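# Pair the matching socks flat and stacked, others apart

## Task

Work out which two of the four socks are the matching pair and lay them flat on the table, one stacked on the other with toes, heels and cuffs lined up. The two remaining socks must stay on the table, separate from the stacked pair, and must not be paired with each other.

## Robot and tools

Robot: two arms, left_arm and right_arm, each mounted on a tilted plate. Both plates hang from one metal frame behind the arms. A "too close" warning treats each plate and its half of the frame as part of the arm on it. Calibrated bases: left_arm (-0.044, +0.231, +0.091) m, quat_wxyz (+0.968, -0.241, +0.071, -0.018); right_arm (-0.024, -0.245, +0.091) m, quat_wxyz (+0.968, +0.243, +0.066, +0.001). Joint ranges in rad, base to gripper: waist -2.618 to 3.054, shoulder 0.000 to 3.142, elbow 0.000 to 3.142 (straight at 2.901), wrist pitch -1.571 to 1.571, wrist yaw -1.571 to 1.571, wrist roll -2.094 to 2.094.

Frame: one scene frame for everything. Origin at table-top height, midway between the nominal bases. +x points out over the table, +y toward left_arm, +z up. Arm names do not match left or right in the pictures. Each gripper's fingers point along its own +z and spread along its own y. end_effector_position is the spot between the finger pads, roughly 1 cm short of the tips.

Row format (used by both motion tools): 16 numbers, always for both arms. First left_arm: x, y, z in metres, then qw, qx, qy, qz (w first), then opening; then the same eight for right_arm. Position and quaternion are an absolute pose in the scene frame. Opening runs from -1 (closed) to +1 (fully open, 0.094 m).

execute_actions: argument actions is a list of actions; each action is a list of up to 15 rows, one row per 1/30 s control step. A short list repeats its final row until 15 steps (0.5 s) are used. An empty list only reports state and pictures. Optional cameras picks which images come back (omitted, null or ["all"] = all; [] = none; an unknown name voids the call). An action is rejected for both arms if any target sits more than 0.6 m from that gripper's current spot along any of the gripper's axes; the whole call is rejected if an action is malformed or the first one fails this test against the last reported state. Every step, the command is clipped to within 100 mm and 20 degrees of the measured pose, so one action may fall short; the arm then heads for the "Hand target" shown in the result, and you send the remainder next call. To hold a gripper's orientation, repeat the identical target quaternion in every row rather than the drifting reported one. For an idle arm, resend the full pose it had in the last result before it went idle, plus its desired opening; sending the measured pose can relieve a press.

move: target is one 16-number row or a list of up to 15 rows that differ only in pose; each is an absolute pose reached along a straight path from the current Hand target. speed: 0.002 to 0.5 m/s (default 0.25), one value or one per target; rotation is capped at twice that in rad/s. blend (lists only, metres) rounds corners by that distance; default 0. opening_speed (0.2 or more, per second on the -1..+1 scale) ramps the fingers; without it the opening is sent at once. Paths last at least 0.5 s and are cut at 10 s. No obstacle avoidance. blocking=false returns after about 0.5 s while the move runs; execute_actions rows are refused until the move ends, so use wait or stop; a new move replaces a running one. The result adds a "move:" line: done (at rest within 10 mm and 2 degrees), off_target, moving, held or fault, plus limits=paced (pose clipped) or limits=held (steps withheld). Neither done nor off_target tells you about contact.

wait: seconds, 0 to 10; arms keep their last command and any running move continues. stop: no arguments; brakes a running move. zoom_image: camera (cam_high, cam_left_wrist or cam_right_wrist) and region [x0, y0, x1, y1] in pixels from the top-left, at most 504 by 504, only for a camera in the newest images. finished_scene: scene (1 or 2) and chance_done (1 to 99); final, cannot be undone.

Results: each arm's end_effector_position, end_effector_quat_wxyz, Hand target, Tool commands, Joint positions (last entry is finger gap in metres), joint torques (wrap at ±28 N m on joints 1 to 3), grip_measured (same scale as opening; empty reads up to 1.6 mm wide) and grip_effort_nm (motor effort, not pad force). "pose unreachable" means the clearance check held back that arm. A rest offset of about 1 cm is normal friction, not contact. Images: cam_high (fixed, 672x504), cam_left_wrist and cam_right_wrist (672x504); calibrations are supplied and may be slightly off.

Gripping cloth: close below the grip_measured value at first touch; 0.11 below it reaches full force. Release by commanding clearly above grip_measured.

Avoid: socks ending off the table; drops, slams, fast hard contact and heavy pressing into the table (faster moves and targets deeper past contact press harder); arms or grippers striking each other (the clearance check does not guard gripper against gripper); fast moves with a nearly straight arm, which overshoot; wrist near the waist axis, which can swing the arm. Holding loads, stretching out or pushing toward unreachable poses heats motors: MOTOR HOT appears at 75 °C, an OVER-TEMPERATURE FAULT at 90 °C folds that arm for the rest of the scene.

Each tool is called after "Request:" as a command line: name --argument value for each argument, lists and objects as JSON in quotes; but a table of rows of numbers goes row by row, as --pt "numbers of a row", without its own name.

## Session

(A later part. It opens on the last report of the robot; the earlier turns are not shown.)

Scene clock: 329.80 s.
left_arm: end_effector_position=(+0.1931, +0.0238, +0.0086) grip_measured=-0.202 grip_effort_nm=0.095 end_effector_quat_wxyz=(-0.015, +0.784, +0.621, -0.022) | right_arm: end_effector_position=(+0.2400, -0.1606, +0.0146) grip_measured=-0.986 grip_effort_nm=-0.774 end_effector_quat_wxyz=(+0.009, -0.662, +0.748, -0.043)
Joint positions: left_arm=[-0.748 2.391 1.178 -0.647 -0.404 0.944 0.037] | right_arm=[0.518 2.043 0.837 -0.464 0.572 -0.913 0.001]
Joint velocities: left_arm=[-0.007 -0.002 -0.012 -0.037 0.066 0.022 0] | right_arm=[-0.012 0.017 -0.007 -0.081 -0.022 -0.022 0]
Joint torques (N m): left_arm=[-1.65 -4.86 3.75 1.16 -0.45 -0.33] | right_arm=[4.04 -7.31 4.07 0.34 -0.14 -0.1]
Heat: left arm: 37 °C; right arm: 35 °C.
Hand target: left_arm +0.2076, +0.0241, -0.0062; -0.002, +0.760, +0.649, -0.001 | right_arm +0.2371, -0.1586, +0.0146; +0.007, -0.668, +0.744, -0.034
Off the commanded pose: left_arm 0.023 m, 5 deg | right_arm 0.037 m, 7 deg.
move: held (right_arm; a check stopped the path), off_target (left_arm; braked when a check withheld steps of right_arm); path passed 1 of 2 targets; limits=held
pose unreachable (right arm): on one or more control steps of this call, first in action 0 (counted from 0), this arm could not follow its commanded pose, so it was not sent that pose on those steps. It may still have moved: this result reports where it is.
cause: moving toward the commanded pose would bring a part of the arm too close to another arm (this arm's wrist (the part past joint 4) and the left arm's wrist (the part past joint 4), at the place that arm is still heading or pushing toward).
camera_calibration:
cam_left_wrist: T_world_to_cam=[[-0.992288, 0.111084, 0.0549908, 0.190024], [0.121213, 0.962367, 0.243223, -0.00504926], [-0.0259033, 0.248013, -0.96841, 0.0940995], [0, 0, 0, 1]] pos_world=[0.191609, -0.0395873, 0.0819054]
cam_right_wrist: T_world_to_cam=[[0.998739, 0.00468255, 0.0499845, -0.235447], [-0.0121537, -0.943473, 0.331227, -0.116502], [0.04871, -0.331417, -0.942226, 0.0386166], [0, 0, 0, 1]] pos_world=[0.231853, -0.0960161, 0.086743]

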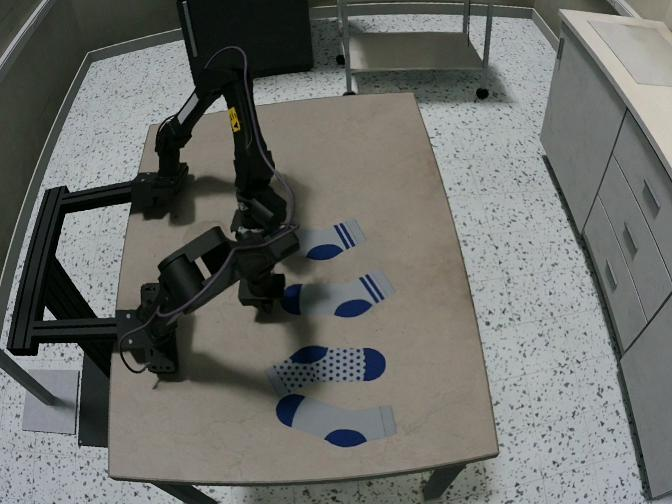

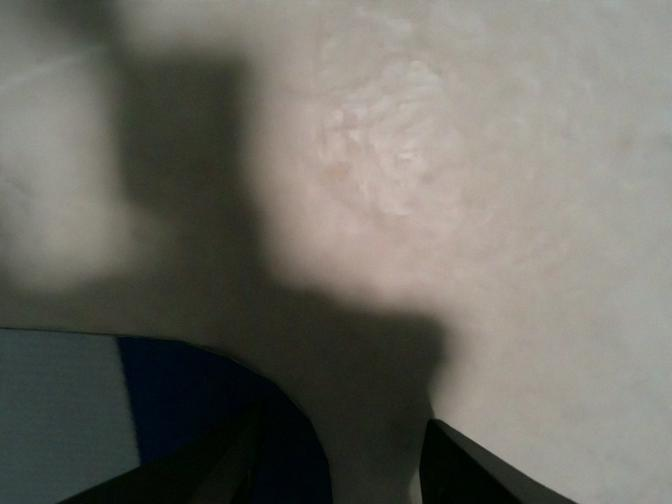

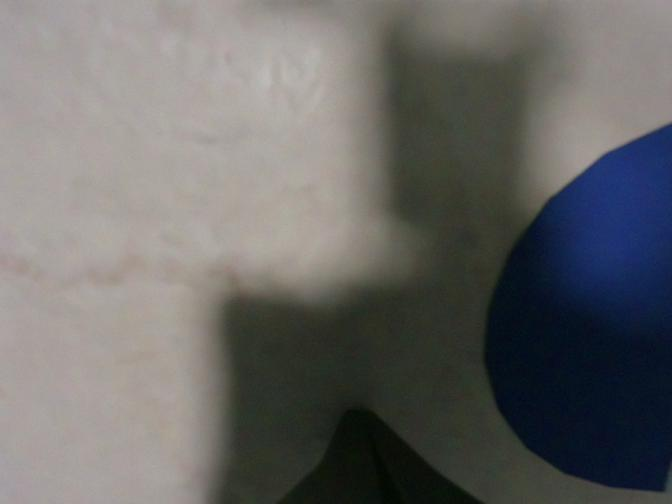

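Request:
move --pt "0.21 0.06 0.06 0.0 0.76 0.649 0 -0.2 0.24 -0.16 0.05 0.0 -0.695 0.719 0.0 -0.3" --pt "0.22 0.22 0.2 0.0 0.6 0.8 0 -0.2 0.305 -0.146 0.035 0.0 -0.695 0.719 0.0 -0.3" --pt "0.22 0.22 0.2 0.0 0.6 0.8 0 -0.2 0.305 -0.146 0.001 0.0 -0.695 0.719 0.0 -0.3" --speed 0.12

Request:
move --target '[0.22, 0.22, 0.2, 0.0, 0.6, 0.8, 0, -0.2, 0.305, -0.146, 0.001, 0.0, -0.695, 0.719, 0.0, -1]' --opening_speed 0.6 --cameras '["cam_right_wrist"]'

Scene clock: 343.70 s.
left_arm: end_effector_position=(+0.2202, +0.2115, +0.1917) grip_measured=-0.202 grip_effort_nm=0.090 end_effector_quat_wxyz=(-0.010, +0.608, +0.794, -0.003) | right_arm: end_effector_position=(+0.3071, -0.1496, +0.0168) grip_measured=-0.302 grip_effort_nm=0.090 end_effector_quat_wxyz=(-0.001, +0.695, -0.719, +0.002)
Joint positions: left_arm=[-0.577 1.644 1.242 -1.361 -0.475 0.642 0.037] | right_arm=[0.421 2.19 1.18 -0.643 0.506 -1.094 0.033]
Joint velocities: left_arm=[-0.007 -0.007 0.007 0.007 -0.051 -0.007 0] | right_arm=[0.012 0.007 -0.012 -0.022 0.022 0.037 0.001]
Joint torques (N m): left_arm=[-2.37 -5 7.51 0.04 -0.03 -0.11] | right_arm=[3.95 -6.52 3.34 0.99 0 -0.07]
Heat: left arm: 37 °C; right arm: 34 °C.
Hand target: left_arm +0.2241, +0.2152, +0.2000; +0.001, +0.600, +0.800, -0.002 | right_arm +0.3043, -0.1472, +0.0016; +0.002, +0.695, -0.719, +0.001
Off the commanded pose: left_arm 0.012 m, 2 deg | right_arm 0.016 m, 0 deg.
move: off_target (left_arm, right_arm)
camera_calibration:
cam_left_wrist: T_world_to_cam=[[-0.927225, -0.374068, 0.0180596, 0.281317], [-0.356262, 0.895901, 0.265403, -0.118553], [-0.115458, 0.239654, -0.963968, 0.246192], [0, 0, 0, 1]] pos_world=[0.247033, 0.152443, 0.263705]
cam_right_wrist: T_world_to_cam=[[0.995487, 0.0934803, -0.0163136, -0.28718], [0.09425, -0.95404, 0.284473, -0.139514], [0.0110288, -0.284727, -0.958545, 0.0598846], [0, 0, 0, 1]] pos_world=[0.298373, -0.0892057, 0.0924052]

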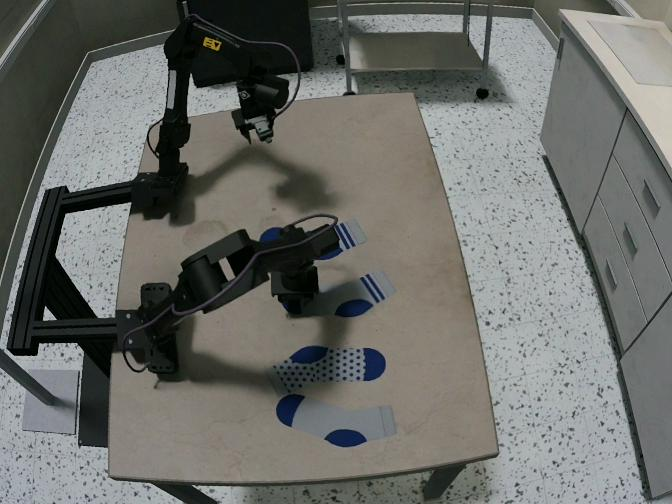

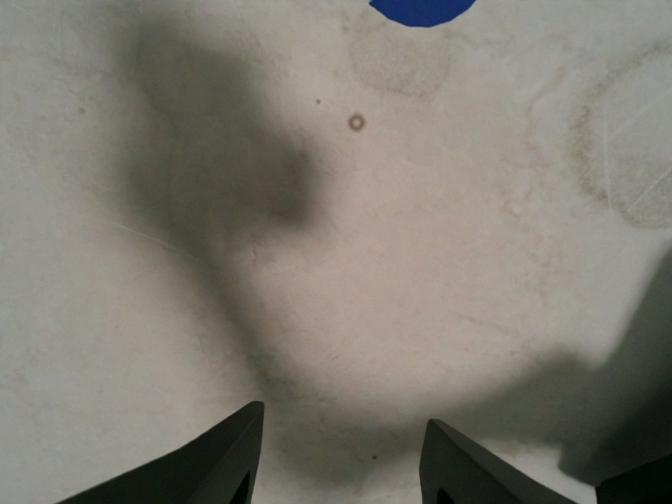

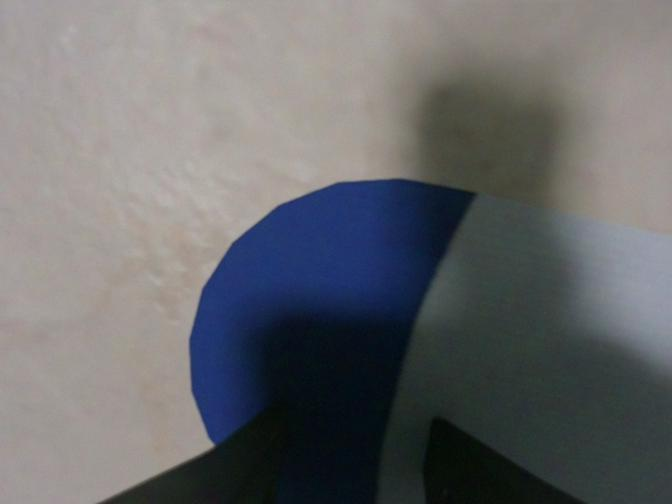

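Scene clock: 345.07 s.
left_arm: end_effector_position=(+0.2203, +0.2141, +0.1946) grip_measured=-0.202 grip_effort_nm=0.090 end_effector_quat_wxyz=(-0.005, +0.606, +0.795, -0.002) | right_arm: end_effector_position=(+0.3144, -0.1482, +0.0170) grip_measured=-0.984 grip_effort_nm=-0.867 end_effector_quat_wxyz=(-0.013, +0.691, -0.723, +0.012)
Joint positions: left_arm=[-0.577 1.629 1.242 -1.365 -0.479 0.642 0.037] | right_arm=[0.421 2.19 1.18 -0.611 0.516 -1.096 0.001]
Joint velocities: left_arm=[0.002 -0.007 0.007 0.007 -0.037 -0.007 -0.001] | right_arm=[0.002 0.007 -0.002 -0.066 -0.051 0.081 0]
Joint torques (N m): left_arm=[-2.14 -5.46 5.91 0.1 -0.09 -0.05] | right_arm=[4.01 -6.58 3.34 0.71 -0.13 -0.08]
Heat: left arm: 37 °C; right arm: 34 °C.
Hand target: left_arm +0.2203, +0.2197, +0.1998; +0.000, +0.600, +0.800, +0.000 | right_arm +0.3046, -0.1463, +0.0017; +0.000, +0.695, -0.719, +0.000
Off the commanded pose: left_arm 0.008 m, 1 deg | right_arm 0.019 m, 2 deg.
move: off_target (right_arm)
camera_calibration:
cam_right_wrist: T_world_to_cam=[[0.996655, 0.0806172, 0.013376, -0.297361], [0.0735169, -0.955999, 0.28401, -0.132614], [0.0356835, -0.282077, -0.958728, 0.0529955], [0, 0, 0, 1]] pos_world=[0.304225, -0.0878571, 0.0924494]
Images, in order (width x height): cam_right_wrist 672x504.

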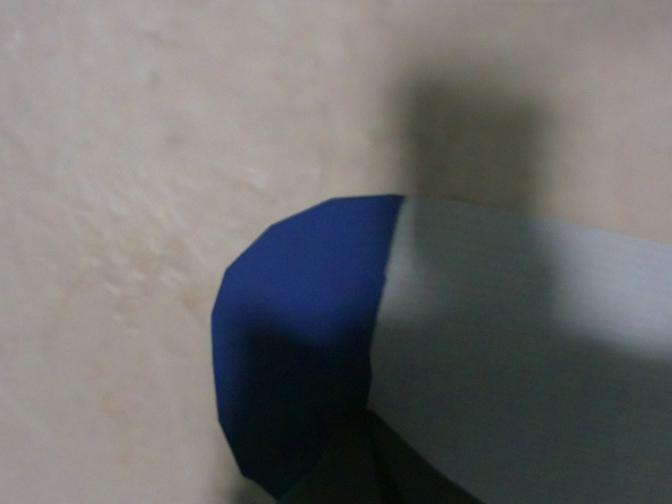

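Request:
move --pt "0.22 0.22 0.2 0.0 0.6 0.8 0 -0.2 0.29 -0.146 0.028 0.0 -0.695 0.719 0.0 -1" --pt "0.22 0.22 0.2 0.0 0.6 0.8 0 -0.2 0.20 -0.14 0.025 0.0 -0.695 0.719 0.0 -1" --pt "0.22 0.22 0.2 0.0 0.6 0.8 0 -0.2 0.20 -0.14 0.01 0.0 -0.695 0.719 0.0 -1" --speed 0.1

Request:
move --target '[0.22, 0.22, 0.2, 0.0, 0.6, 0.8, 0, -0.2, 0.20, -0.14, 0.01, 0.0, -0.695, 0.719, 0.0, -0.3]' --opening_speed 0.8 --cameras '["cam_right_wrist"]'

Request:
move --pt "0.22 0.22 0.2 0.0 0.6 0.8 0 -0.2 0.20 -0.15 0.12 0.0 -0.5 0.866 0.0 -0.3" --pt "0.22 0.22 0.2 0.0 0.6 0.8 0 -0.2 0.25 -0.13 0.30 0.13 0.0 0.99 0.0 -0.3"

Scene clock: 351.83 s.
left_arm: end_effector_position=(+0.2201, +0.2143, +0.1946) grip_measured=-0.202 grip_effort_nm=0.100 end_effector_quat_wxyz=(-0.006, +0.606, +0.795, -0.001) | right_arm: end_effector_position=(+0.2047, -0.1386, +0.0159) grip_measured=-0.985 grip_effort_nm=-0.852 end_effector_quat_wxyz=(-0.004, +0.696, -0.718, +0.003)
Joint positions: left_arm=[-0.577 1.629 1.242 -1.366 -0.479 0.642 0.037] | right_arm=[0.601 2.051 0.793 -0.485 0.483 -0.897 0.001]
Joint velocities: left_arm=[0.007 0.007 -0.007 0.007 0.037 -0.022 0] | right_arm=[0.007 0.002 -0.022 0.037 -0.037 -0.007 0.001]
Joint torques (N m): left_arm=[-2.25 -5.55 5.83 0.04 -0.04 -0.05] | right_arm=[3.26 -5.89 2.7 0.76 -0.07 0]
Heat: left arm: 37 °C; right arm: 34 °C.
Hand target: left_arm +0.2201, +0.2199, +0.1998; +0.000, +0.600, +0.800, +0.000 | right_arm +0.2003, -0.1385, +0.0096; -0.002, +0.695, -0.719, -0.001
Off the commanded pose: left_arm 0.008 m, 1 deg | right_arm 0.008 m, 1 deg.
move: done
camera_calibration:
cam_left_wrist: T_world_to_cam=[[-0.925778, -0.377917, 0.010651, 0.284192], [-0.362317, 0.894907, 0.260515, -0.119345], [-0.107984, 0.23732, -0.965411, 0.247399], [0, 0, 0, 1]] pos_world=[0.246573, 0.155491, 0.266906]
cam_right_wrist: T_world_to_cam=[[0.995287, 0.096383, -0.0106719, -0.186015], [0.0954669, -0.954573, 0.28227, -0.119373], [0.017019, -0.281959, -0.959276, 0.0624686], [0, 0, 0, 1]] pos_world=[0.195472, -0.0784083, 0.091635]

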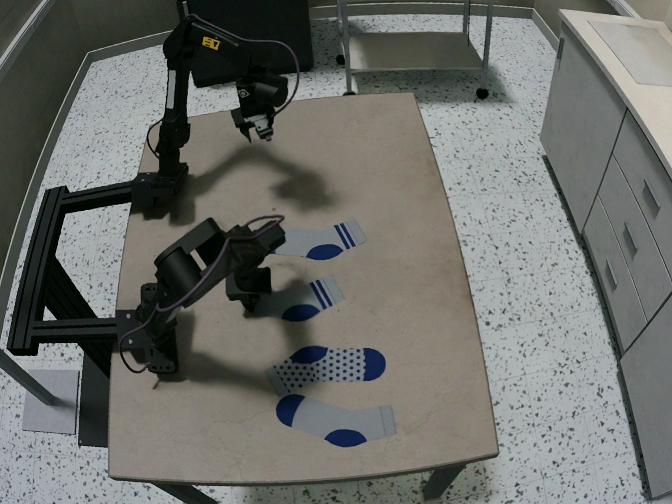

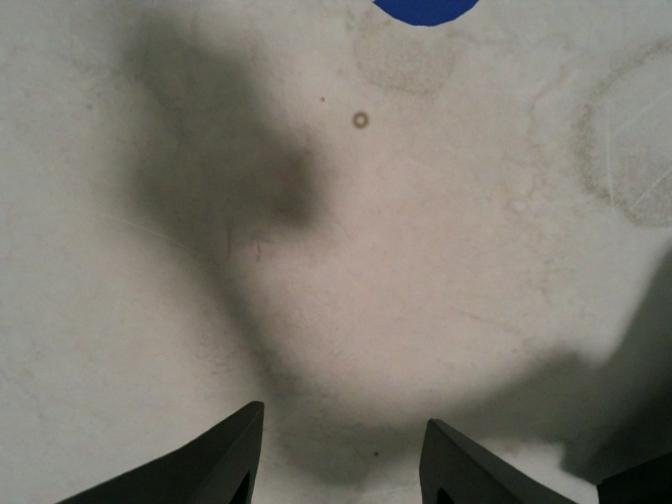

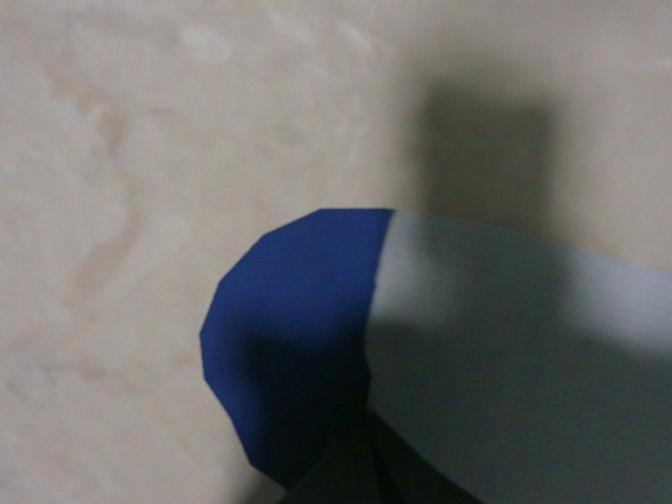

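Scene clock: 352.93 s.
left_arm: end_effector_position=(+0.2201, +0.2143, +0.1946) grip_measured=-0.202 grip_effort_nm=0.090 end_effector_quat_wxyz=(-0.006, +0.606, +0.795, -0.001) | right_arm: end_effector_position=(+0.2057, -0.1379, +0.0159) grip_measured=-0.302 grip_effort_nm=0.105 end_effector_quat_wxyz=(-0.006, +0.696, -0.718, +0.004)
Joint positions: left_arm=[-0.577 1.629 1.242 -1.366 -0.479 0.642 0.037] | right_arm=[0.601 2.051 0.793 -0.479 0.483 -0.897 0.033]
Joint velocities: left_arm=[0.007 -0.012 0.002 0.022 -0.051 -0.051 0] | right_arm=[-0.002 -0.007 -0.012 -0.007 -0.007 0.007 0.001]
Joint torques (N m): left_arm=[-2.35 -5.38 5.68 0.08 -0.03 -0.08] | right_arm=[3.14 -6.15 2.69 0.61 -0.04 0.01]
Heat: left arm: 37 °C; right arm: 34 °C.
Hand target: left_arm +0.2201, +0.2198, +0.1998; +0.000, +0.600, +0.800, +0.000 | right_arm +0.2000, -0.1400, +0.0101; +0.000, +0.695, -0.719, +0.000
Off the commanded pose: left_arm 0.008 m, 1 deg | right_arm 0.009 m, 1 deg.
move: done
camera_calibration:
cam_right_wrist: T_world_to_cam=[[0.995554, 0.0939634, -0.00663623, -0.187509], [0.0920589, -0.955608, 0.27989, -0.118176], [0.0199577, -0.279256, -0.960009, 0.0624497], [0, 0, 0, 1]] pos_world=[0.196308, -0.0778716, 0.0917842]
Images, in order (width x height): cam_right_wrist 672x504.

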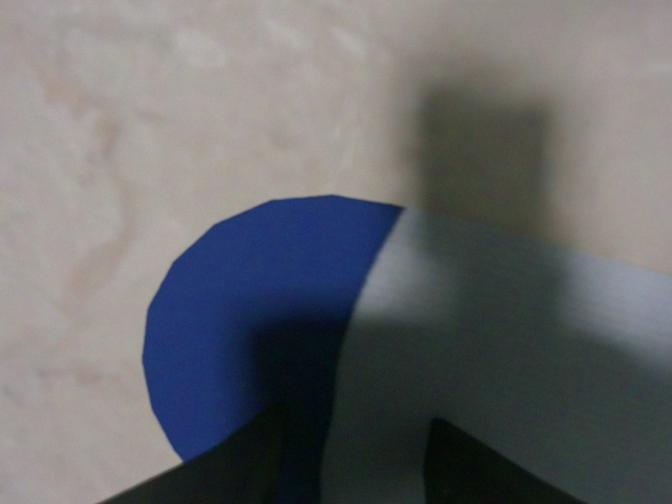

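Scene clock: 357.00 s.
left_arm: end_effector_position=(+0.2201, +0.2143, +0.1946) grip_measured=-0.202 grip_effort_nm=0.090 end_effector_quat_wxyz=(-0.006, +0.606, +0.795, -0.001) | right_arm: end_effector_position=(+0.2457, -0.1325, +0.2963) grip_measured=-0.302 grip_effort_nm=0.090 end_effector_quat_wxyz=(+0.123, +0.003, +0.992, +0.010)
Joint positions: left_arm=[-0.577 1.629 1.242 -1.366 -0.479 0.642 0.037] | right_arm=[0.998 1.86 1.639 -1.547 0.573 1.001 0.033]
Joint velocities: left_arm=[-0.002 0.002 -0.002 -0.081 -0.051 0.081 0] | right_arm=[0.007 0.002 0.007 -0.081 -0.051 0.007 -0.001]
Joint torques (N m): left_arm=[-2.4 -5.48 5.76 0.09 -0.08 -0.08] | right_arm=[4.52 -4.51 7.71 0.43 0.25 0.1]
Heat: left arm: 37 °C; right arm: 34 °C.
Hand target: left_arm +0.2201, +0.2198, +0.1998; +0.000, +0.600, +0.800, +0.000 | right_arm +0.2464, -0.1309, +0.3022; +0.130, +0.001, +0.991, +0.007
Off the commanded pose: left_arm 0.008 m, 1 deg | right_arm 0.006 m, 1 deg.
move: done
camera_calibration:
cam_left_wrist: T_world_to_cam=[[-0.925778, -0.377917, 0.010651, 0.284192], [-0.362317, 0.894907, 0.260515, -0.119345], [-0.107984, 0.23732, -0.965411, 0.247399], [0, 0, 0, 1]] pos_world=[0.246573, 0.155491, 0.266906]
cam_right_wrist: T_world_to_cam=[[0.124197, -0.99221, -0.00975483, -0.154904], [-0.991448, -0.124487, 0.0391749, 0.252434], [-0.0400841, 0.004806, -0.999185, 0.396321], [0, 0, 0, 1]] pos_world=[0.2854, -0.124177, 0.384598]

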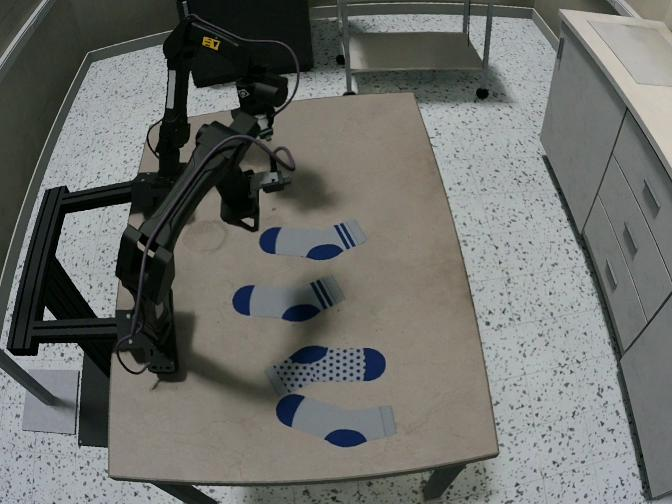

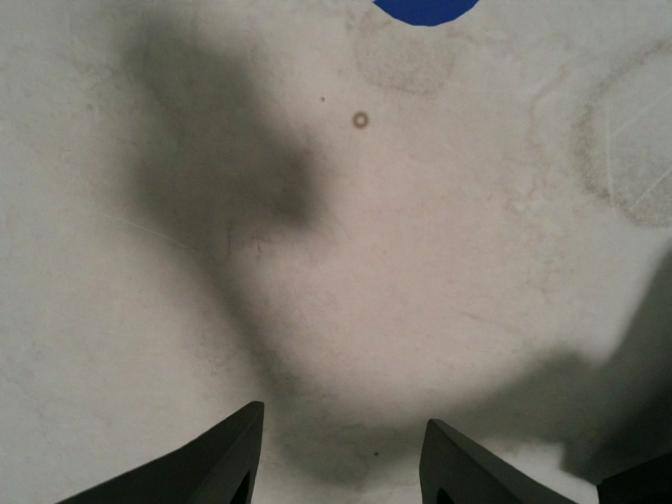

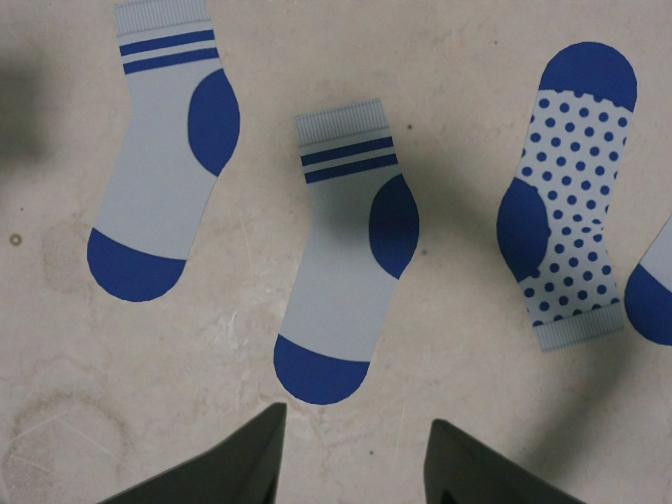

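Request:
move --pt "0.22 0.30 0.2 0.0 0.6 0.8 0 -0.2 0.26 0.0 0.12 0.0 -0.69 0.724 0.0 -0.3" --pt "0.22 0.30 0.2 0.0 0.6 0.8 0 -0.2 0.25 0.043 0.035 0.0 -0.69 0.724 0.0 -0.3" --blend 0.03 --cameras '["cam_right_wrist"]'

Scene clock: 365.30 s.
left_arm: end_effector_position=(+0.2246, +0.2935, +0.1962) grip_measured=-0.202 grip_effort_nm=0.090 end_effector_quat_wxyz=(+0.000, +0.601, +0.799, -0.005) | right_arm: end_effector_position=(+0.2464, +0.0373, +0.0347) grip_measured=-0.302 grip_effort_nm=0.090 end_effector_quat_wxyz=(+0.011, +0.692, -0.721, +0.009)
Joint positions: left_arm=[-0.33 1.456 1.237 -1.391 -0.498 0.912 0.037] | right_arm=[0.878 2.647 1.658 -0.92 0.424 -0.572 0.033]
Joint velocities: left_arm=[-0.002 -0.012 -0.002 -0.007 -0.037 0.066 0] | right_arm=[0.012 0.007 -0.007 -0.051 -0.037 0.037 0]
Joint torques (N m): left_arm=[-1.76 -5.01 5.09 0.08 -0.02 0.06] | right_arm=[4.86 -11.28 6.9 0.52 -0.08 -0.09]
Heat: left arm: 37 °C; right arm: 34 °C.
Hand target: left_arm +0.2215, +0.2984, +0.2000; +0.002, +0.600, +0.800, -0.003 | right_arm +0.2515, +0.0451, +0.0337; +0.001, +0.691, -0.723, +0.003
Off the commanded pose: left_arm 0.009 m, 1 deg | right_arm 0.007 m, 2 deg.
move: done
camera_calibration:
cam_right_wrist: T_world_to_cam=[[0.996055, 0.0847031, -0.0264456, -0.243428], [0.0887284, -0.946941, 0.308919, 0.0397222], [0.00112394, -0.310047, -0.950721, 0.134054], [0, 0, 0, 1]] pos_world=[0.238793, 0.0997967, 0.10874]
Images, in order (width x height): cam_right_wrist 672x504.

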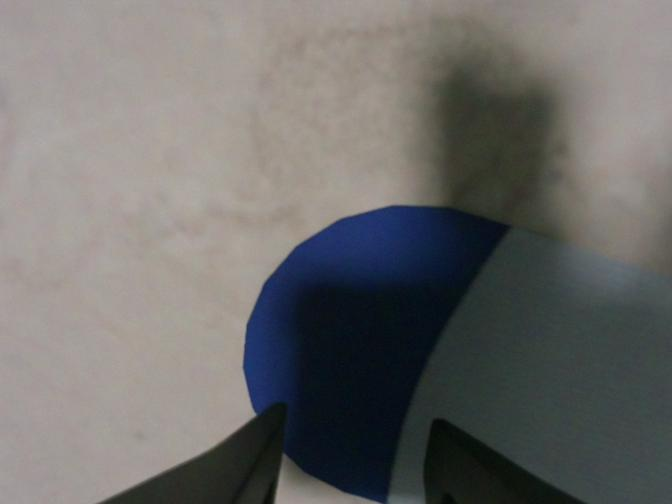

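Request:
move --pt "0.22 0.30 0.2 0.0 0.6 0.8 0 -0.2 0.258 0.038 0.0 0.0 -0.69 0.724 0.0 -0.3" --speed 0.06 --cameras '[]'

Request:
move --target '[0.22, 0.30, 0.2, 0.0, 0.6, 0.8, 0, -0.2, 0.258, 0.038, 0.0, 0.0, -0.69, 0.724, 0.0, -1]' --opening_speed 0.6 --cameras '["cam_right_wrist"]'

Request:
move --pt "0.22 0.30 0.2 0.0 0.6 0.8 0 -0.2 0.24 0.037 0.028 0.0 -0.69 0.724 0.0 -1" --pt "0.22 0.30 0.2 0.0 0.6 0.8 0 -0.2 0.18 0.035 0.025 0.0 -0.69 0.724 0.0 -1" --pt "0.22 0.30 0.2 0.0 0.6 0.8 0 -0.2 0.18 0.035 0.01 0.0 -0.69 0.724 0.0 -1" --speed 0.1

Request:
move --target '[0.22, 0.30, 0.2, 0.0, 0.6, 0.8, 0, -0.2, 0.18, 0.035, 0.01, 0.0, -0.69, 0.724, 0.0, -0.3]' --opening_speed 0.8 --cameras '[]'

Request:
move --pt "0.22 0.30 0.2 0.0 0.6 0.8 0 -0.2 0.19 0.0 0.12 0.0 -0.5 0.866 0.0 -0.3" --pt "0.22 0.30 0.2 0.0 0.6 0.8 0 -0.2 0.25 -0.10 0.30 0.13 0.0 0.99 0.0 -0.3"

Scene clock: 374.90 s.
left_arm: end_effector_position=(+0.2246, +0.2947, +0.1961) grip_measured=-0.202 grip_effort_nm=0.085 end_effector_quat_wxyz=(-0.002, +0.601, +0.799, -0.002) | right_arm: end_effector_position=(+0.2667, +0.0401, +0.0194) grip_measured=-0.302 grip_effort_nm=0.085 end_effector_quat_wxyz=(-0.013, +0.684, -0.729, -0.002)
Joint positions: left_arm=[-0.33 1.456 1.237 -1.393 -0.504 0.912 0.037] | right_arm=[0.826 2.66 1.65 -0.821 0.425 -0.628 0.033]
Joint velocities: left_arm=[0.017 0.007 0.007 0.022 0.066 -0.11 -0.001] | right_arm=[-0.012 -0.002 0.007 0.051 0.022 0.007 -0.001]
Joint torques (N m): left_arm=[-1.76 -5.42 4.74 0.11 -0.01 -0.01] | right_arm=[4.77 -9.77 3.54 0.79 0.04 -0.09]
Heat: left arm: 36 °C; right arm: 35 °C.
Hand target: left_arm +0.2203, +0.2999, +0.1998; +0.000, +0.600, +0.800, +0.000 | right_arm +0.2580, +0.0373, +0.0007; +0.001, +0.690, -0.724, +0.000
Off the commanded pose: left_arm 0.008 m, 0 deg | right_arm 0.021 m, 2 deg.
move: off_target (right_arm)
No camera images: "cameras" was empty.

Scene clock: 376.27 s.
left_arm: end_effector_position=(+0.2244, +0.2947, +0.1961) grip_measured=-0.202 grip_effort_nm=0.100 end_effector_quat_wxyz=(-0.002, +0.601, +0.799, -0.002) | right_arm: end_effector_position=(+0.2708, +0.0420, +0.0196) grip_measured=-0.986 grip_effort_nm=-0.779 end_effector_quat_wxyz=(-0.021, +0.683, -0.730, +0.003)
Joint positions: left_arm=[-0.33 1.456 1.237 -1.394 -0.504 0.912 0.037] | right_arm=[0.826 2.66 1.65 -0.803 0.436 -0.631 0.001]
Joint velocities: left_arm=[0.012 0.007 -0.007 -0.007 0.022 0.051 0] | right_arm=[-0.012 0.002 -0.007 -0.022 0.007 -0.022 0]
Joint torques (N m): left_arm=[-1.88 -5.45 4.78 0.05 -0.04 -0.05] | right_arm=[4.82 -9.85 3.41 0.65 -0.09 -0.08]
Heat: left arm: 36 °C; right arm: 35 °C.
Hand target: left_arm +0.2202, +0.2998, +0.1998; +0.000, +0.600, +0.800, +0.000 | right_arm +0.2579, +0.0376, +0.0006; +0.000, +0.690, -0.724, +0.000
Off the commanded pose: left_arm 0.008 m, 0 deg | right_arm 0.024 m, 3 deg.
move: off_target (right_arm)
camera_calibration:
cam_right_wrist: T_world_to_cam=[[0.998121, 0.0592579, 0.0155722, -0.268888], [0.0531986, -0.964265, 0.259544, 0.0580132], [0.0303957, -0.258228, -0.965606, 0.111275], [0, 0, 0, 1]] pos_world=[0.261914, 0.100608, 0.0965782]
Images, in order (width x height): cam_right_wrist 672x504.

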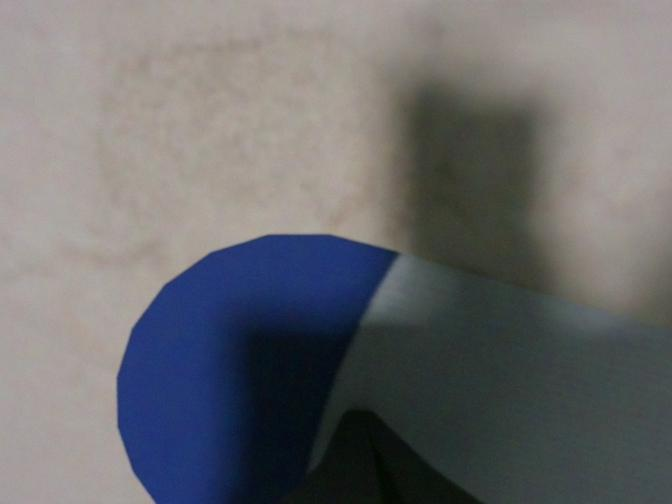

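Scene clock: 377.73 s.
left_arm: end_effector_position=(+0.2244, +0.2948, +0.1961) grip_measured=-0.202 grip_effort_nm=0.095 end_effector_quat_wxyz=(-0.002, +0.601, +0.799, -0.002) | right_arm: end_effector_position=(+0.1808, +0.0309, +0.0159) grip_measured=-0.986 grip_effort_nm=-0.774 end_effector_quat_wxyz=(+0.012, +0.699, -0.715, +0.010)
Joint positions: left_arm=[-0.33 1.456 1.237 -1.394 -0.505 0.912 0.037] | right_arm=[0.983 2.595 1.393 -0.751 0.388 -0.482 0.001]
Joint velocities: left_arm=[0.012 -0.012 0.002 0.066 -0.051 0.022 -0.001] | right_arm=[-0.002 0.002 0.002 0.007 0.051 -0.022 0.001]
Joint torques (N m): left_arm=[-1.85 -5.45 4.66 0.09 -0.03 0.01] | right_arm=[4.05 -11.11 2.97 1.04 -0.13 0.1]
Heat: left arm: 36 °C; right arm: 36 °C.
Hand target: left_arm +0.2202, +0.2999, +0.1998; +0.000, +0.600, +0.800, +0.000 | right_arm +0.1798, +0.0362, +0.0097; +0.000, +0.690, -0.723, -0.001
Off the commanded pose: left_arm 0.008 m, 0 deg | right_arm 0.007 m, 2 deg.
move: done
camera_calibration:
cam_left_wrist: T_world_to_cam=[[-0.921109, -0.389219, 0.00809967, 0.321364], [-0.374512, 0.8916, 0.25454, -0.185352], [-0.106294, 0.231426, -0.967028, 0.231953], [0, 0, 0, 1]] pos_world=[0.25125, 0.236661, 0.268882]
cam_right_wrist: T_world_to_cam=[[0.994403, 0.10195, -0.0277159, -0.178232], [0.105506, -0.944565, 0.31091, 0.0421843], [0.00551788, -0.312094, -0.950035, 0.113496], [0, 0, 0, 1]] pos_world=[0.172157, 0.0934381, 0.0897699]

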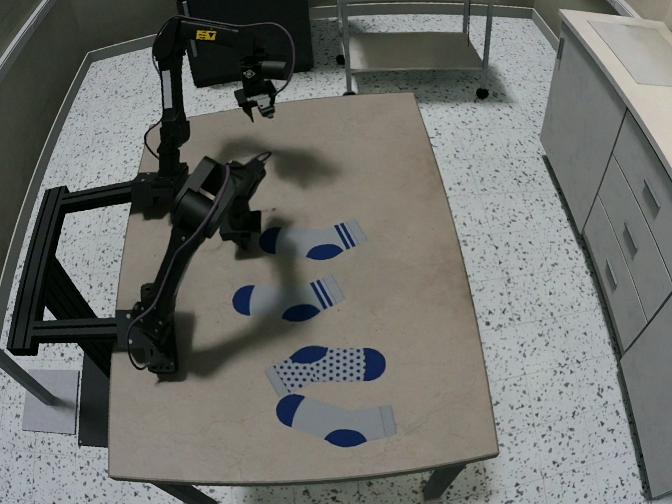

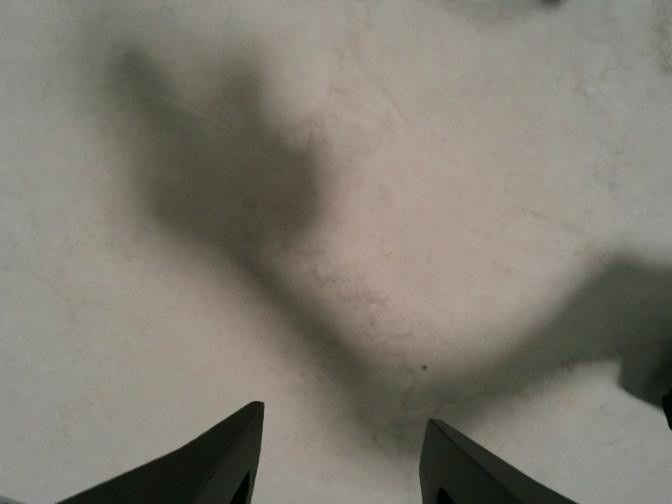

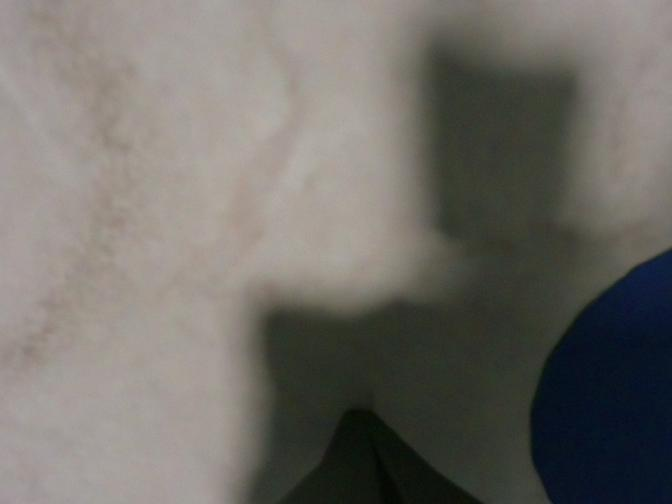

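Scene clock: 378.83 s.
left_arm: end_effector_position=(+0.2244, +0.2948, +0.1961) grip_measured=-0.202 grip_effort_nm=0.100 end_effector_quat_wxyz=(-0.002, +0.601, +0.799, -0.002) | right_arm: end_effector_position=(+0.1774, +0.0346, +0.0166) grip_measured=-0.303 grip_effort_nm=0.120 end_effector_quat_wxyz=(+0.013, +0.697, -0.717, -0.005)
Joint positions: left_arm=[-0.33 1.456 1.237 -1.394 -0.505 0.912 0.037] | right_arm=[0.983 2.593 1.393 -0.746 0.359 -0.48 0.033]
Joint velocities: left_arm=[-0.027 0.012 -0.022 -0.022 -0.051 -0.037 0] | right_arm=[-0.007 0.007 0.002 0.007 -0.125 0.081 0]
Joint torques (N m): left_arm=[-1.85 -5.53 4.75 0.08 -0.01 0.05] | right_arm=[3.95 -11.22 2.97 0.96 0.18 0.07]
Heat: left arm: 36 °C; right arm: 36 °C.
Hand target: left_arm +0.2202, +0.2999, +0.1998; +0.000, +0.600, +0.800, +0.000 | right_arm +0.1800, +0.0349, +0.0103; +0.001, +0.690, -0.724, +0.000
Off the commanded pose: left_arm 0.008 m, 0 deg | right_arm 0.007 m, 2 deg.
move: done
No camera images: "cameras" was empty.

Scene clock: 382.87 s.
left_arm: end_effector_position=(+0.2244, +0.2948, +0.1961) grip_measured=-0.202 grip_effort_nm=0.095 end_effector_quat_wxyz=(-0.002, +0.601, +0.799, -0.002) | right_arm: end_effector_position=(+0.2481, -0.1003, +0.2880) grip_measured=-0.302 grip_effort_nm=0.090 end_effector_quat_wxyz=(+0.117, -0.002, +0.993, -0.004)
Joint positions: left_arm=[-0.33 1.456 1.237 -1.394 -0.505 0.912 0.037] | right_arm=[1.026 1.988 1.718 -1.548 0.57 1.038 0.033]
Joint velocities: left_arm=[-0.012 -0.017 -0.002 -0.037 0.051 0.037 -0.001] | right_arm=[0.022 -0.002 -0.007 0.022 0.066 0.066 0]
Joint torques (N m): left_arm=[-1.91 -5.57 4.89 0.09 -0.04 -0.03] | right_arm=[5.05 -8.46 7.42 0.38 0.27 0.06]
Heat: left arm: 36 °C; right arm: 36 °C.
Hand target: left_arm +0.2202, +0.2998, +0.1998; +0.000, +0.600, +0.800, +0.000 | right_arm +0.2482, -0.1033, +0.3015; +0.131, +0.001, +0.991, +0.005
Off the commanded pose: left_arm 0.008 m, 0 deg | right_arm 0.012 m, 2 deg.
joint sent to its limit (right arm) — joint 4 (wrist pitch), lower limit. The joint targets are off in position, not in orientation.
move: off_target (right_arm)
camera_calibration:
cam_left_wrist: T_world_to_cam=[[-0.921109, -0.389219, 0.00809967, 0.321364], [-0.374512, 0.8916, 0.25454, -0.185352], [-0.106294, 0.231426, -0.967028, 0.231953], [0, 0, 0, 1]] pos_world=[0.25125, 0.236661, 0.268882]
cam_right_wrist: T_world_to_cam=[[0.131053, -0.991236, 0.0165997, -0.132451], [-0.990028, -0.129983, 0.0543126, 0.253945], [-0.051679, -0.0235519, -0.998386, 0.387782], [0, 0, 0, 1]] pos_world=[0.288811, -0.0891487, 0.375562]

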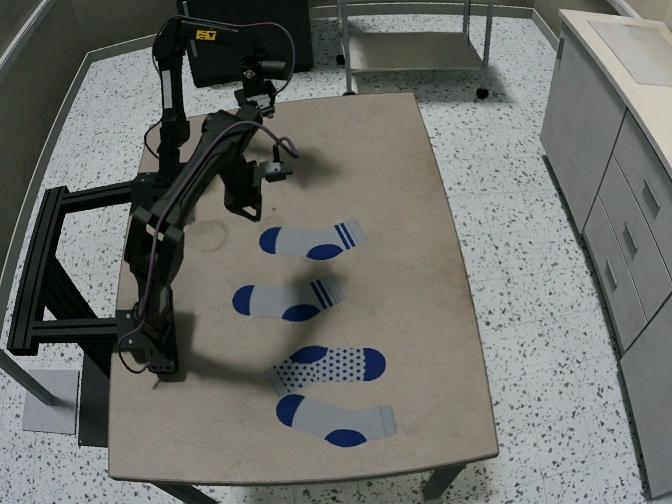

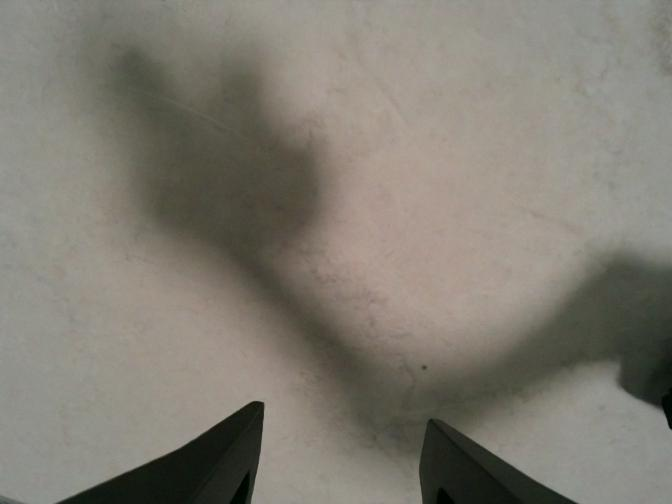

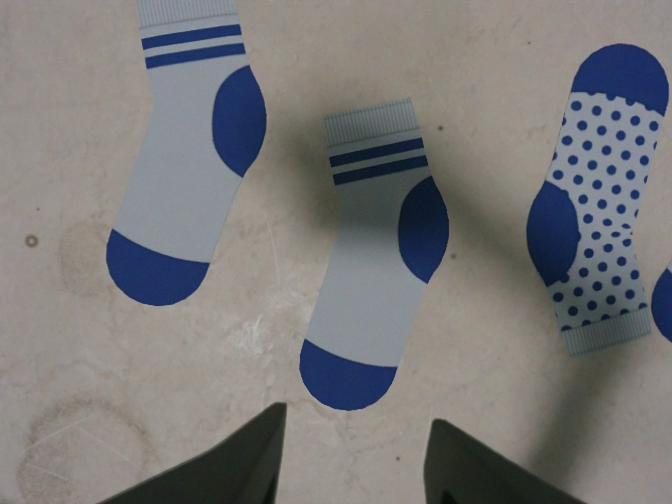

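Request:
move --pt "0.22 0.30 0.2 0.0 0.6 0.8 0 -0.2 0.36 -0.12 0.15 0.0 -0.5 0.866 0.0 -0.2" --pt "0.22 0.30 0.2 0.0 0.6 0.8 0 -0.2 0.405 -0.11 0.034 0.0 -0.814 0.581 0.0 -0.2" --blend 0.02 --cameras '["cam_right_wrist"]'

Scene clock: 402.17 s.
left_arm: end_effector_position=(+0.2243, +0.2948, +0.1961) grip_measured=-0.202 grip_effort_nm=0.090 end_effector_quat_wxyz=(-0.003, +0.601, +0.799, -0.002) | right_arm: end_effector_position=(+0.4003, -0.1167, +0.0368) grip_measured=-0.202 grip_effort_nm=0.090 end_effector_quat_wxyz=(+0.013, +0.813, -0.581, +0.001)
Joint positions: left_arm=[-0.33 1.456 1.237 -1.394 -0.505 0.912 0.037] | right_arm=[0.425 2.502 1.829 -1.012 0.516 -1.437 0.037]
Joint velocities: left_arm=[0.007 0.012 -0.007 -0.022 -0.051 -0.037 0] | right_arm=[-0.012 -0.017 -0.017 0.007 -0.022 0.007 -0.001]
Joint torques (N m): left_arm=[-1.77 -5.48 4.85 0.08 -0.03 0] | right_arm=[6.37 -10.54 7.27 0.49 0.01 -0.11]
Heat: left arm: 36 °C; right arm: 35 °C.
Hand target: left_arm +0.2202, +0.2999, +0.1998; +0.000, +0.600, +0.800, +0.000 | right_arm +0.4070, -0.1117, +0.0330; +0.007, +0.814, -0.581, +0.005
Off the commanded pose: left_arm 0.008 m, 0 deg | right_arm 0.009 m, 2 deg.
move: done
camera_calibration:
cam_right_wrist: T_world_to_cam=[[0.89712, 0.43973, -0.0425881, -0.301955], [0.431712, -0.852108, 0.295867, -0.24618], [0.0938117, -0.283814, -0.954279, 0.0541931], [0, 0, 0, 1]] pos_world=[0.372085, -0.0616129, 0.111692]
Images, in order (width x height): cam_right_wrist 672x504.

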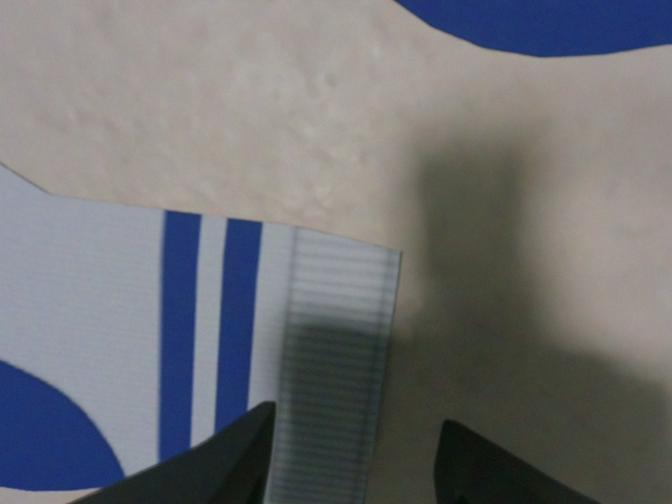

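Request:
move --pt "0.22 0.30 0.2 0.0 0.6 0.8 0 -0.2 0.409 -0.114 0.03 0.0 -0.814 0.581 0.0 -0.2" --pt "0.22 0.30 0.2 0.0 0.6 0.8 0 -0.2 0.407 -0.114 0.0 0.0 -0.814 0.581 0.0 -0.2" --speed 0.06 --cameras '["cam_right_wrist"]'

Scene clock: 408.33 s.
left_arm: end_effector_position=(+0.2244, +0.2949, +0.1961) grip_measured=-0.202 grip_effort_nm=0.095 end_effector_quat_wxyz=(-0.003, +0.601, +0.799, -0.002) | right_arm: end_effector_position=(+0.4168, -0.1204, +0.0194) grip_measured=-0.202 grip_effort_nm=0.081 end_effector_quat_wxyz=(-0.009, +0.808, -0.588, +0.011)
Joint positions: left_arm=[-0.33 1.456 1.237 -1.394 -0.505 0.912 0.037] | right_arm=[0.386 2.516 1.813 -0.904 0.515 -1.492 0.037]
Joint velocities: left_arm=[-0.017 0.002 0.007 0.037 0.022 -0.022 0.001] | right_arm=[-0.002 -0.017 -0.002 -0.051 0.051 -0.022 -0.001]
Joint torques (N m): left_arm=[-2.04 -5.27 4.89 0.12 -0.04 -0.04] | right_arm=[6.12 -9.94 3.63 0.74 -0.07 -0.1]
Heat: left arm: 36 °C; right arm: 36 °C.
Hand target: left_arm +0.2203, +0.2999, +0.1998; +0.000, +0.600, +0.800, +0.000 | right_arm +0.4066, -0.1147, +0.0005; +0.001, +0.814, -0.581, +0.000
Off the commanded pose: left_arm 0.008 m, 0 deg | right_arm 0.023 m, 2 deg.
move: off_target (right_arm)
camera_calibration:
cam_right_wrist: T_world_to_cam=[[0.90527, 0.424808, 0.0049015, -0.322009], [0.404908, -0.866242, 0.2927, -0.241737], [0.128587, -0.262988, -0.956192, 0.0230024], [0, 0, 0, 1]] pos_world=[0.386429, -0.0665613, 0.0943294]
Images, in order (width x height): cam_right_wrist 672x504.

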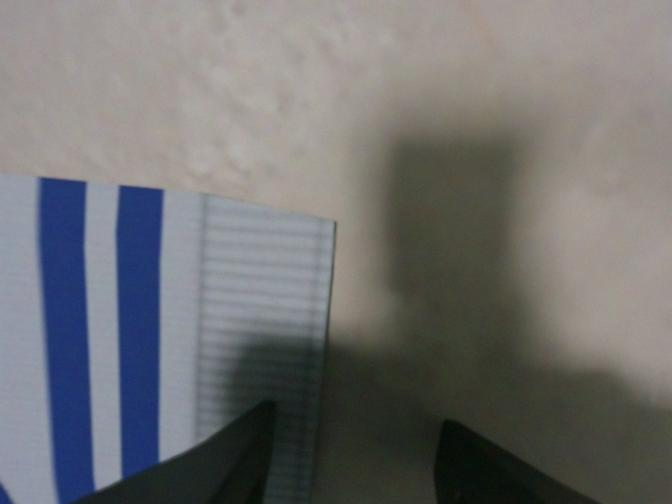

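Request:
move --pt "0.22 0.30 0.2 0.0 0.6 0.8 0 -0.2 0.400 -0.115 0.03 0.0 -0.814 0.581 0.0 -0.2" --pt "0.22 0.30 0.2 0.0 0.6 0.8 0 -0.2 0.400 -0.115 0.0 0.0 -0.814 0.581 0.0 -0.2" --speed 0.06 --cameras '["cam_right_wrist"]'

Request:
move --target '[0.22, 0.30, 0.2, 0.0, 0.6, 0.8, 0, -0.2, 0.400, -0.115, 0.0, 0.0, -0.814, 0.581, 0.0, -1]' --opening_speed 0.6 --cameras '["cam_right_wrist"]'

Scene clock: 413.80 s.
left_arm: end_effector_position=(+0.2244, +0.2949, +0.1961) grip_measured=-0.202 grip_effort_nm=0.095 end_effector_quat_wxyz=(-0.003, +0.601, +0.799, -0.002) | right_arm: end_effector_position=(+0.4103, -0.1174, +0.0185) grip_measured=-0.202 grip_effort_nm=0.085 end_effector_quat_wxyz=(-0.007, +0.811, -0.584, +0.012)
Joint positions: left_arm=[-0.33 1.456 1.237 -1.394 -0.505 0.912 0.037] | right_arm=[0.396 2.507 1.781 -0.89 0.517 -1.489 0.037]
Joint velocities: left_arm=[-0.012 0.007 0.002 -0.095 -0.007 0.066 -0.001] | right_arm=[-0.002 0.002 -0.002 -0.007 0.037 0.081 0]
Joint torques (N m): left_arm=[-2 -5.48 4.92 0.11 0 -0.01] | right_arm=[5.55 -10.89 2.43 0.88 -0.12 -0.05]
Heat: left arm: 36 °C; right arm: 37 °C.
Hand target: left_arm +0.2202, +0.2999, +0.1998; +0.000, +0.600, +0.800, +0.000 | right_arm +0.3998, -0.1151, +0.0005; +0.000, +0.814, -0.581, +0.000
Off the commanded pose: left_arm 0.008 m, 0 deg | right_arm 0.021 m, 2 deg.
move: off_target (right_arm)
camera_calibration:
cam_right_wrist: T_world_to_cam=[[0.90084, 0.434144, 0.00242374, -0.314421], [0.414121, -0.860942, 0.295435, -0.239478], [0.130348, -0.265136, -0.95536, 0.0228199], [0, 0, 0, 1]] pos_world=[0.379442, -0.0636223, 0.0933133]
Images, in order (width x height): cam_right_wrist 672x504.

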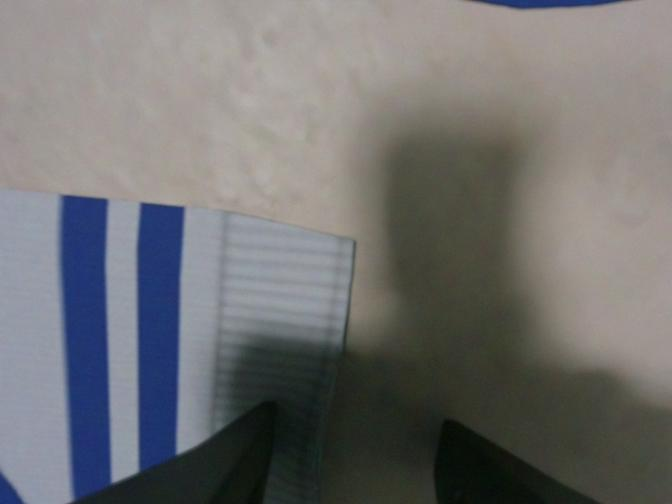

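Scene clock: 415.33 s.
left_arm: end_effector_position=(+0.2244, +0.2949, +0.1961) grip_measured=-0.202 grip_effort_nm=0.095 end_effector_quat_wxyz=(-0.003, +0.601, +0.799, -0.002) | right_arm: end_effector_position=(+0.4020, -0.1202, +0.0183) grip_measured=-0.985 grip_effort_nm=-0.799 end_effector_quat_wxyz=(+0.005, +0.816, -0.577, +0.003)
Joint positions: left_arm=[-0.33 1.456 1.237 -1.394 -0.505 0.912 0.037] | right_arm=[0.396 2.504 1.774 -0.92 0.513 -1.489 0.001]
Joint velocities: left_arm=[0.012 -0.007 -0.012 0.037 -0.007 0.037 -0.002] | right_arm=[-0.007 0.007 0.007 -0.022 0.037 0.066 0]
Joint torques (N m): left_arm=[-1.94 -5.34 4.83 0.07 -0.05 0.02] | right_arm=[5.55 -10.69 2.86 1.16 -0.08 -0.07]
Heat: left arm: 36 °C; right arm: 37 °C.
Hand target: left_arm +0.2202, +0.2999, +0.1998; +0.000, +0.600, +0.800, +0.000 | right_arm +0.3994, -0.1154, +0.0004; +0.001, +0.814, -0.581, +0.000
Off the commanded pose: left_arm 0.008 m, 0 deg | right_arm 0.019 m, 1 deg.
move: off_target (right_arm)
camera_calibration:
cam_right_wrist: T_world_to_cam=[[0.893063, 0.449114, -0.0271162, -0.300355], [0.436923, -0.851278, 0.290559, -0.246301], [0.107411, -0.271335, -0.956473, 0.0314267], [0, 0, 0, 1]] pos_world=[0.372475, -0.0662501, 0.0934793]
Images, in order (width x height): cam_right_wrist 672x504.

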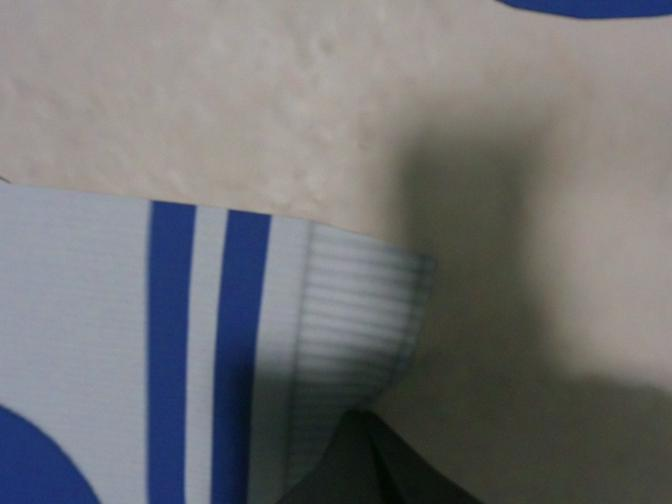

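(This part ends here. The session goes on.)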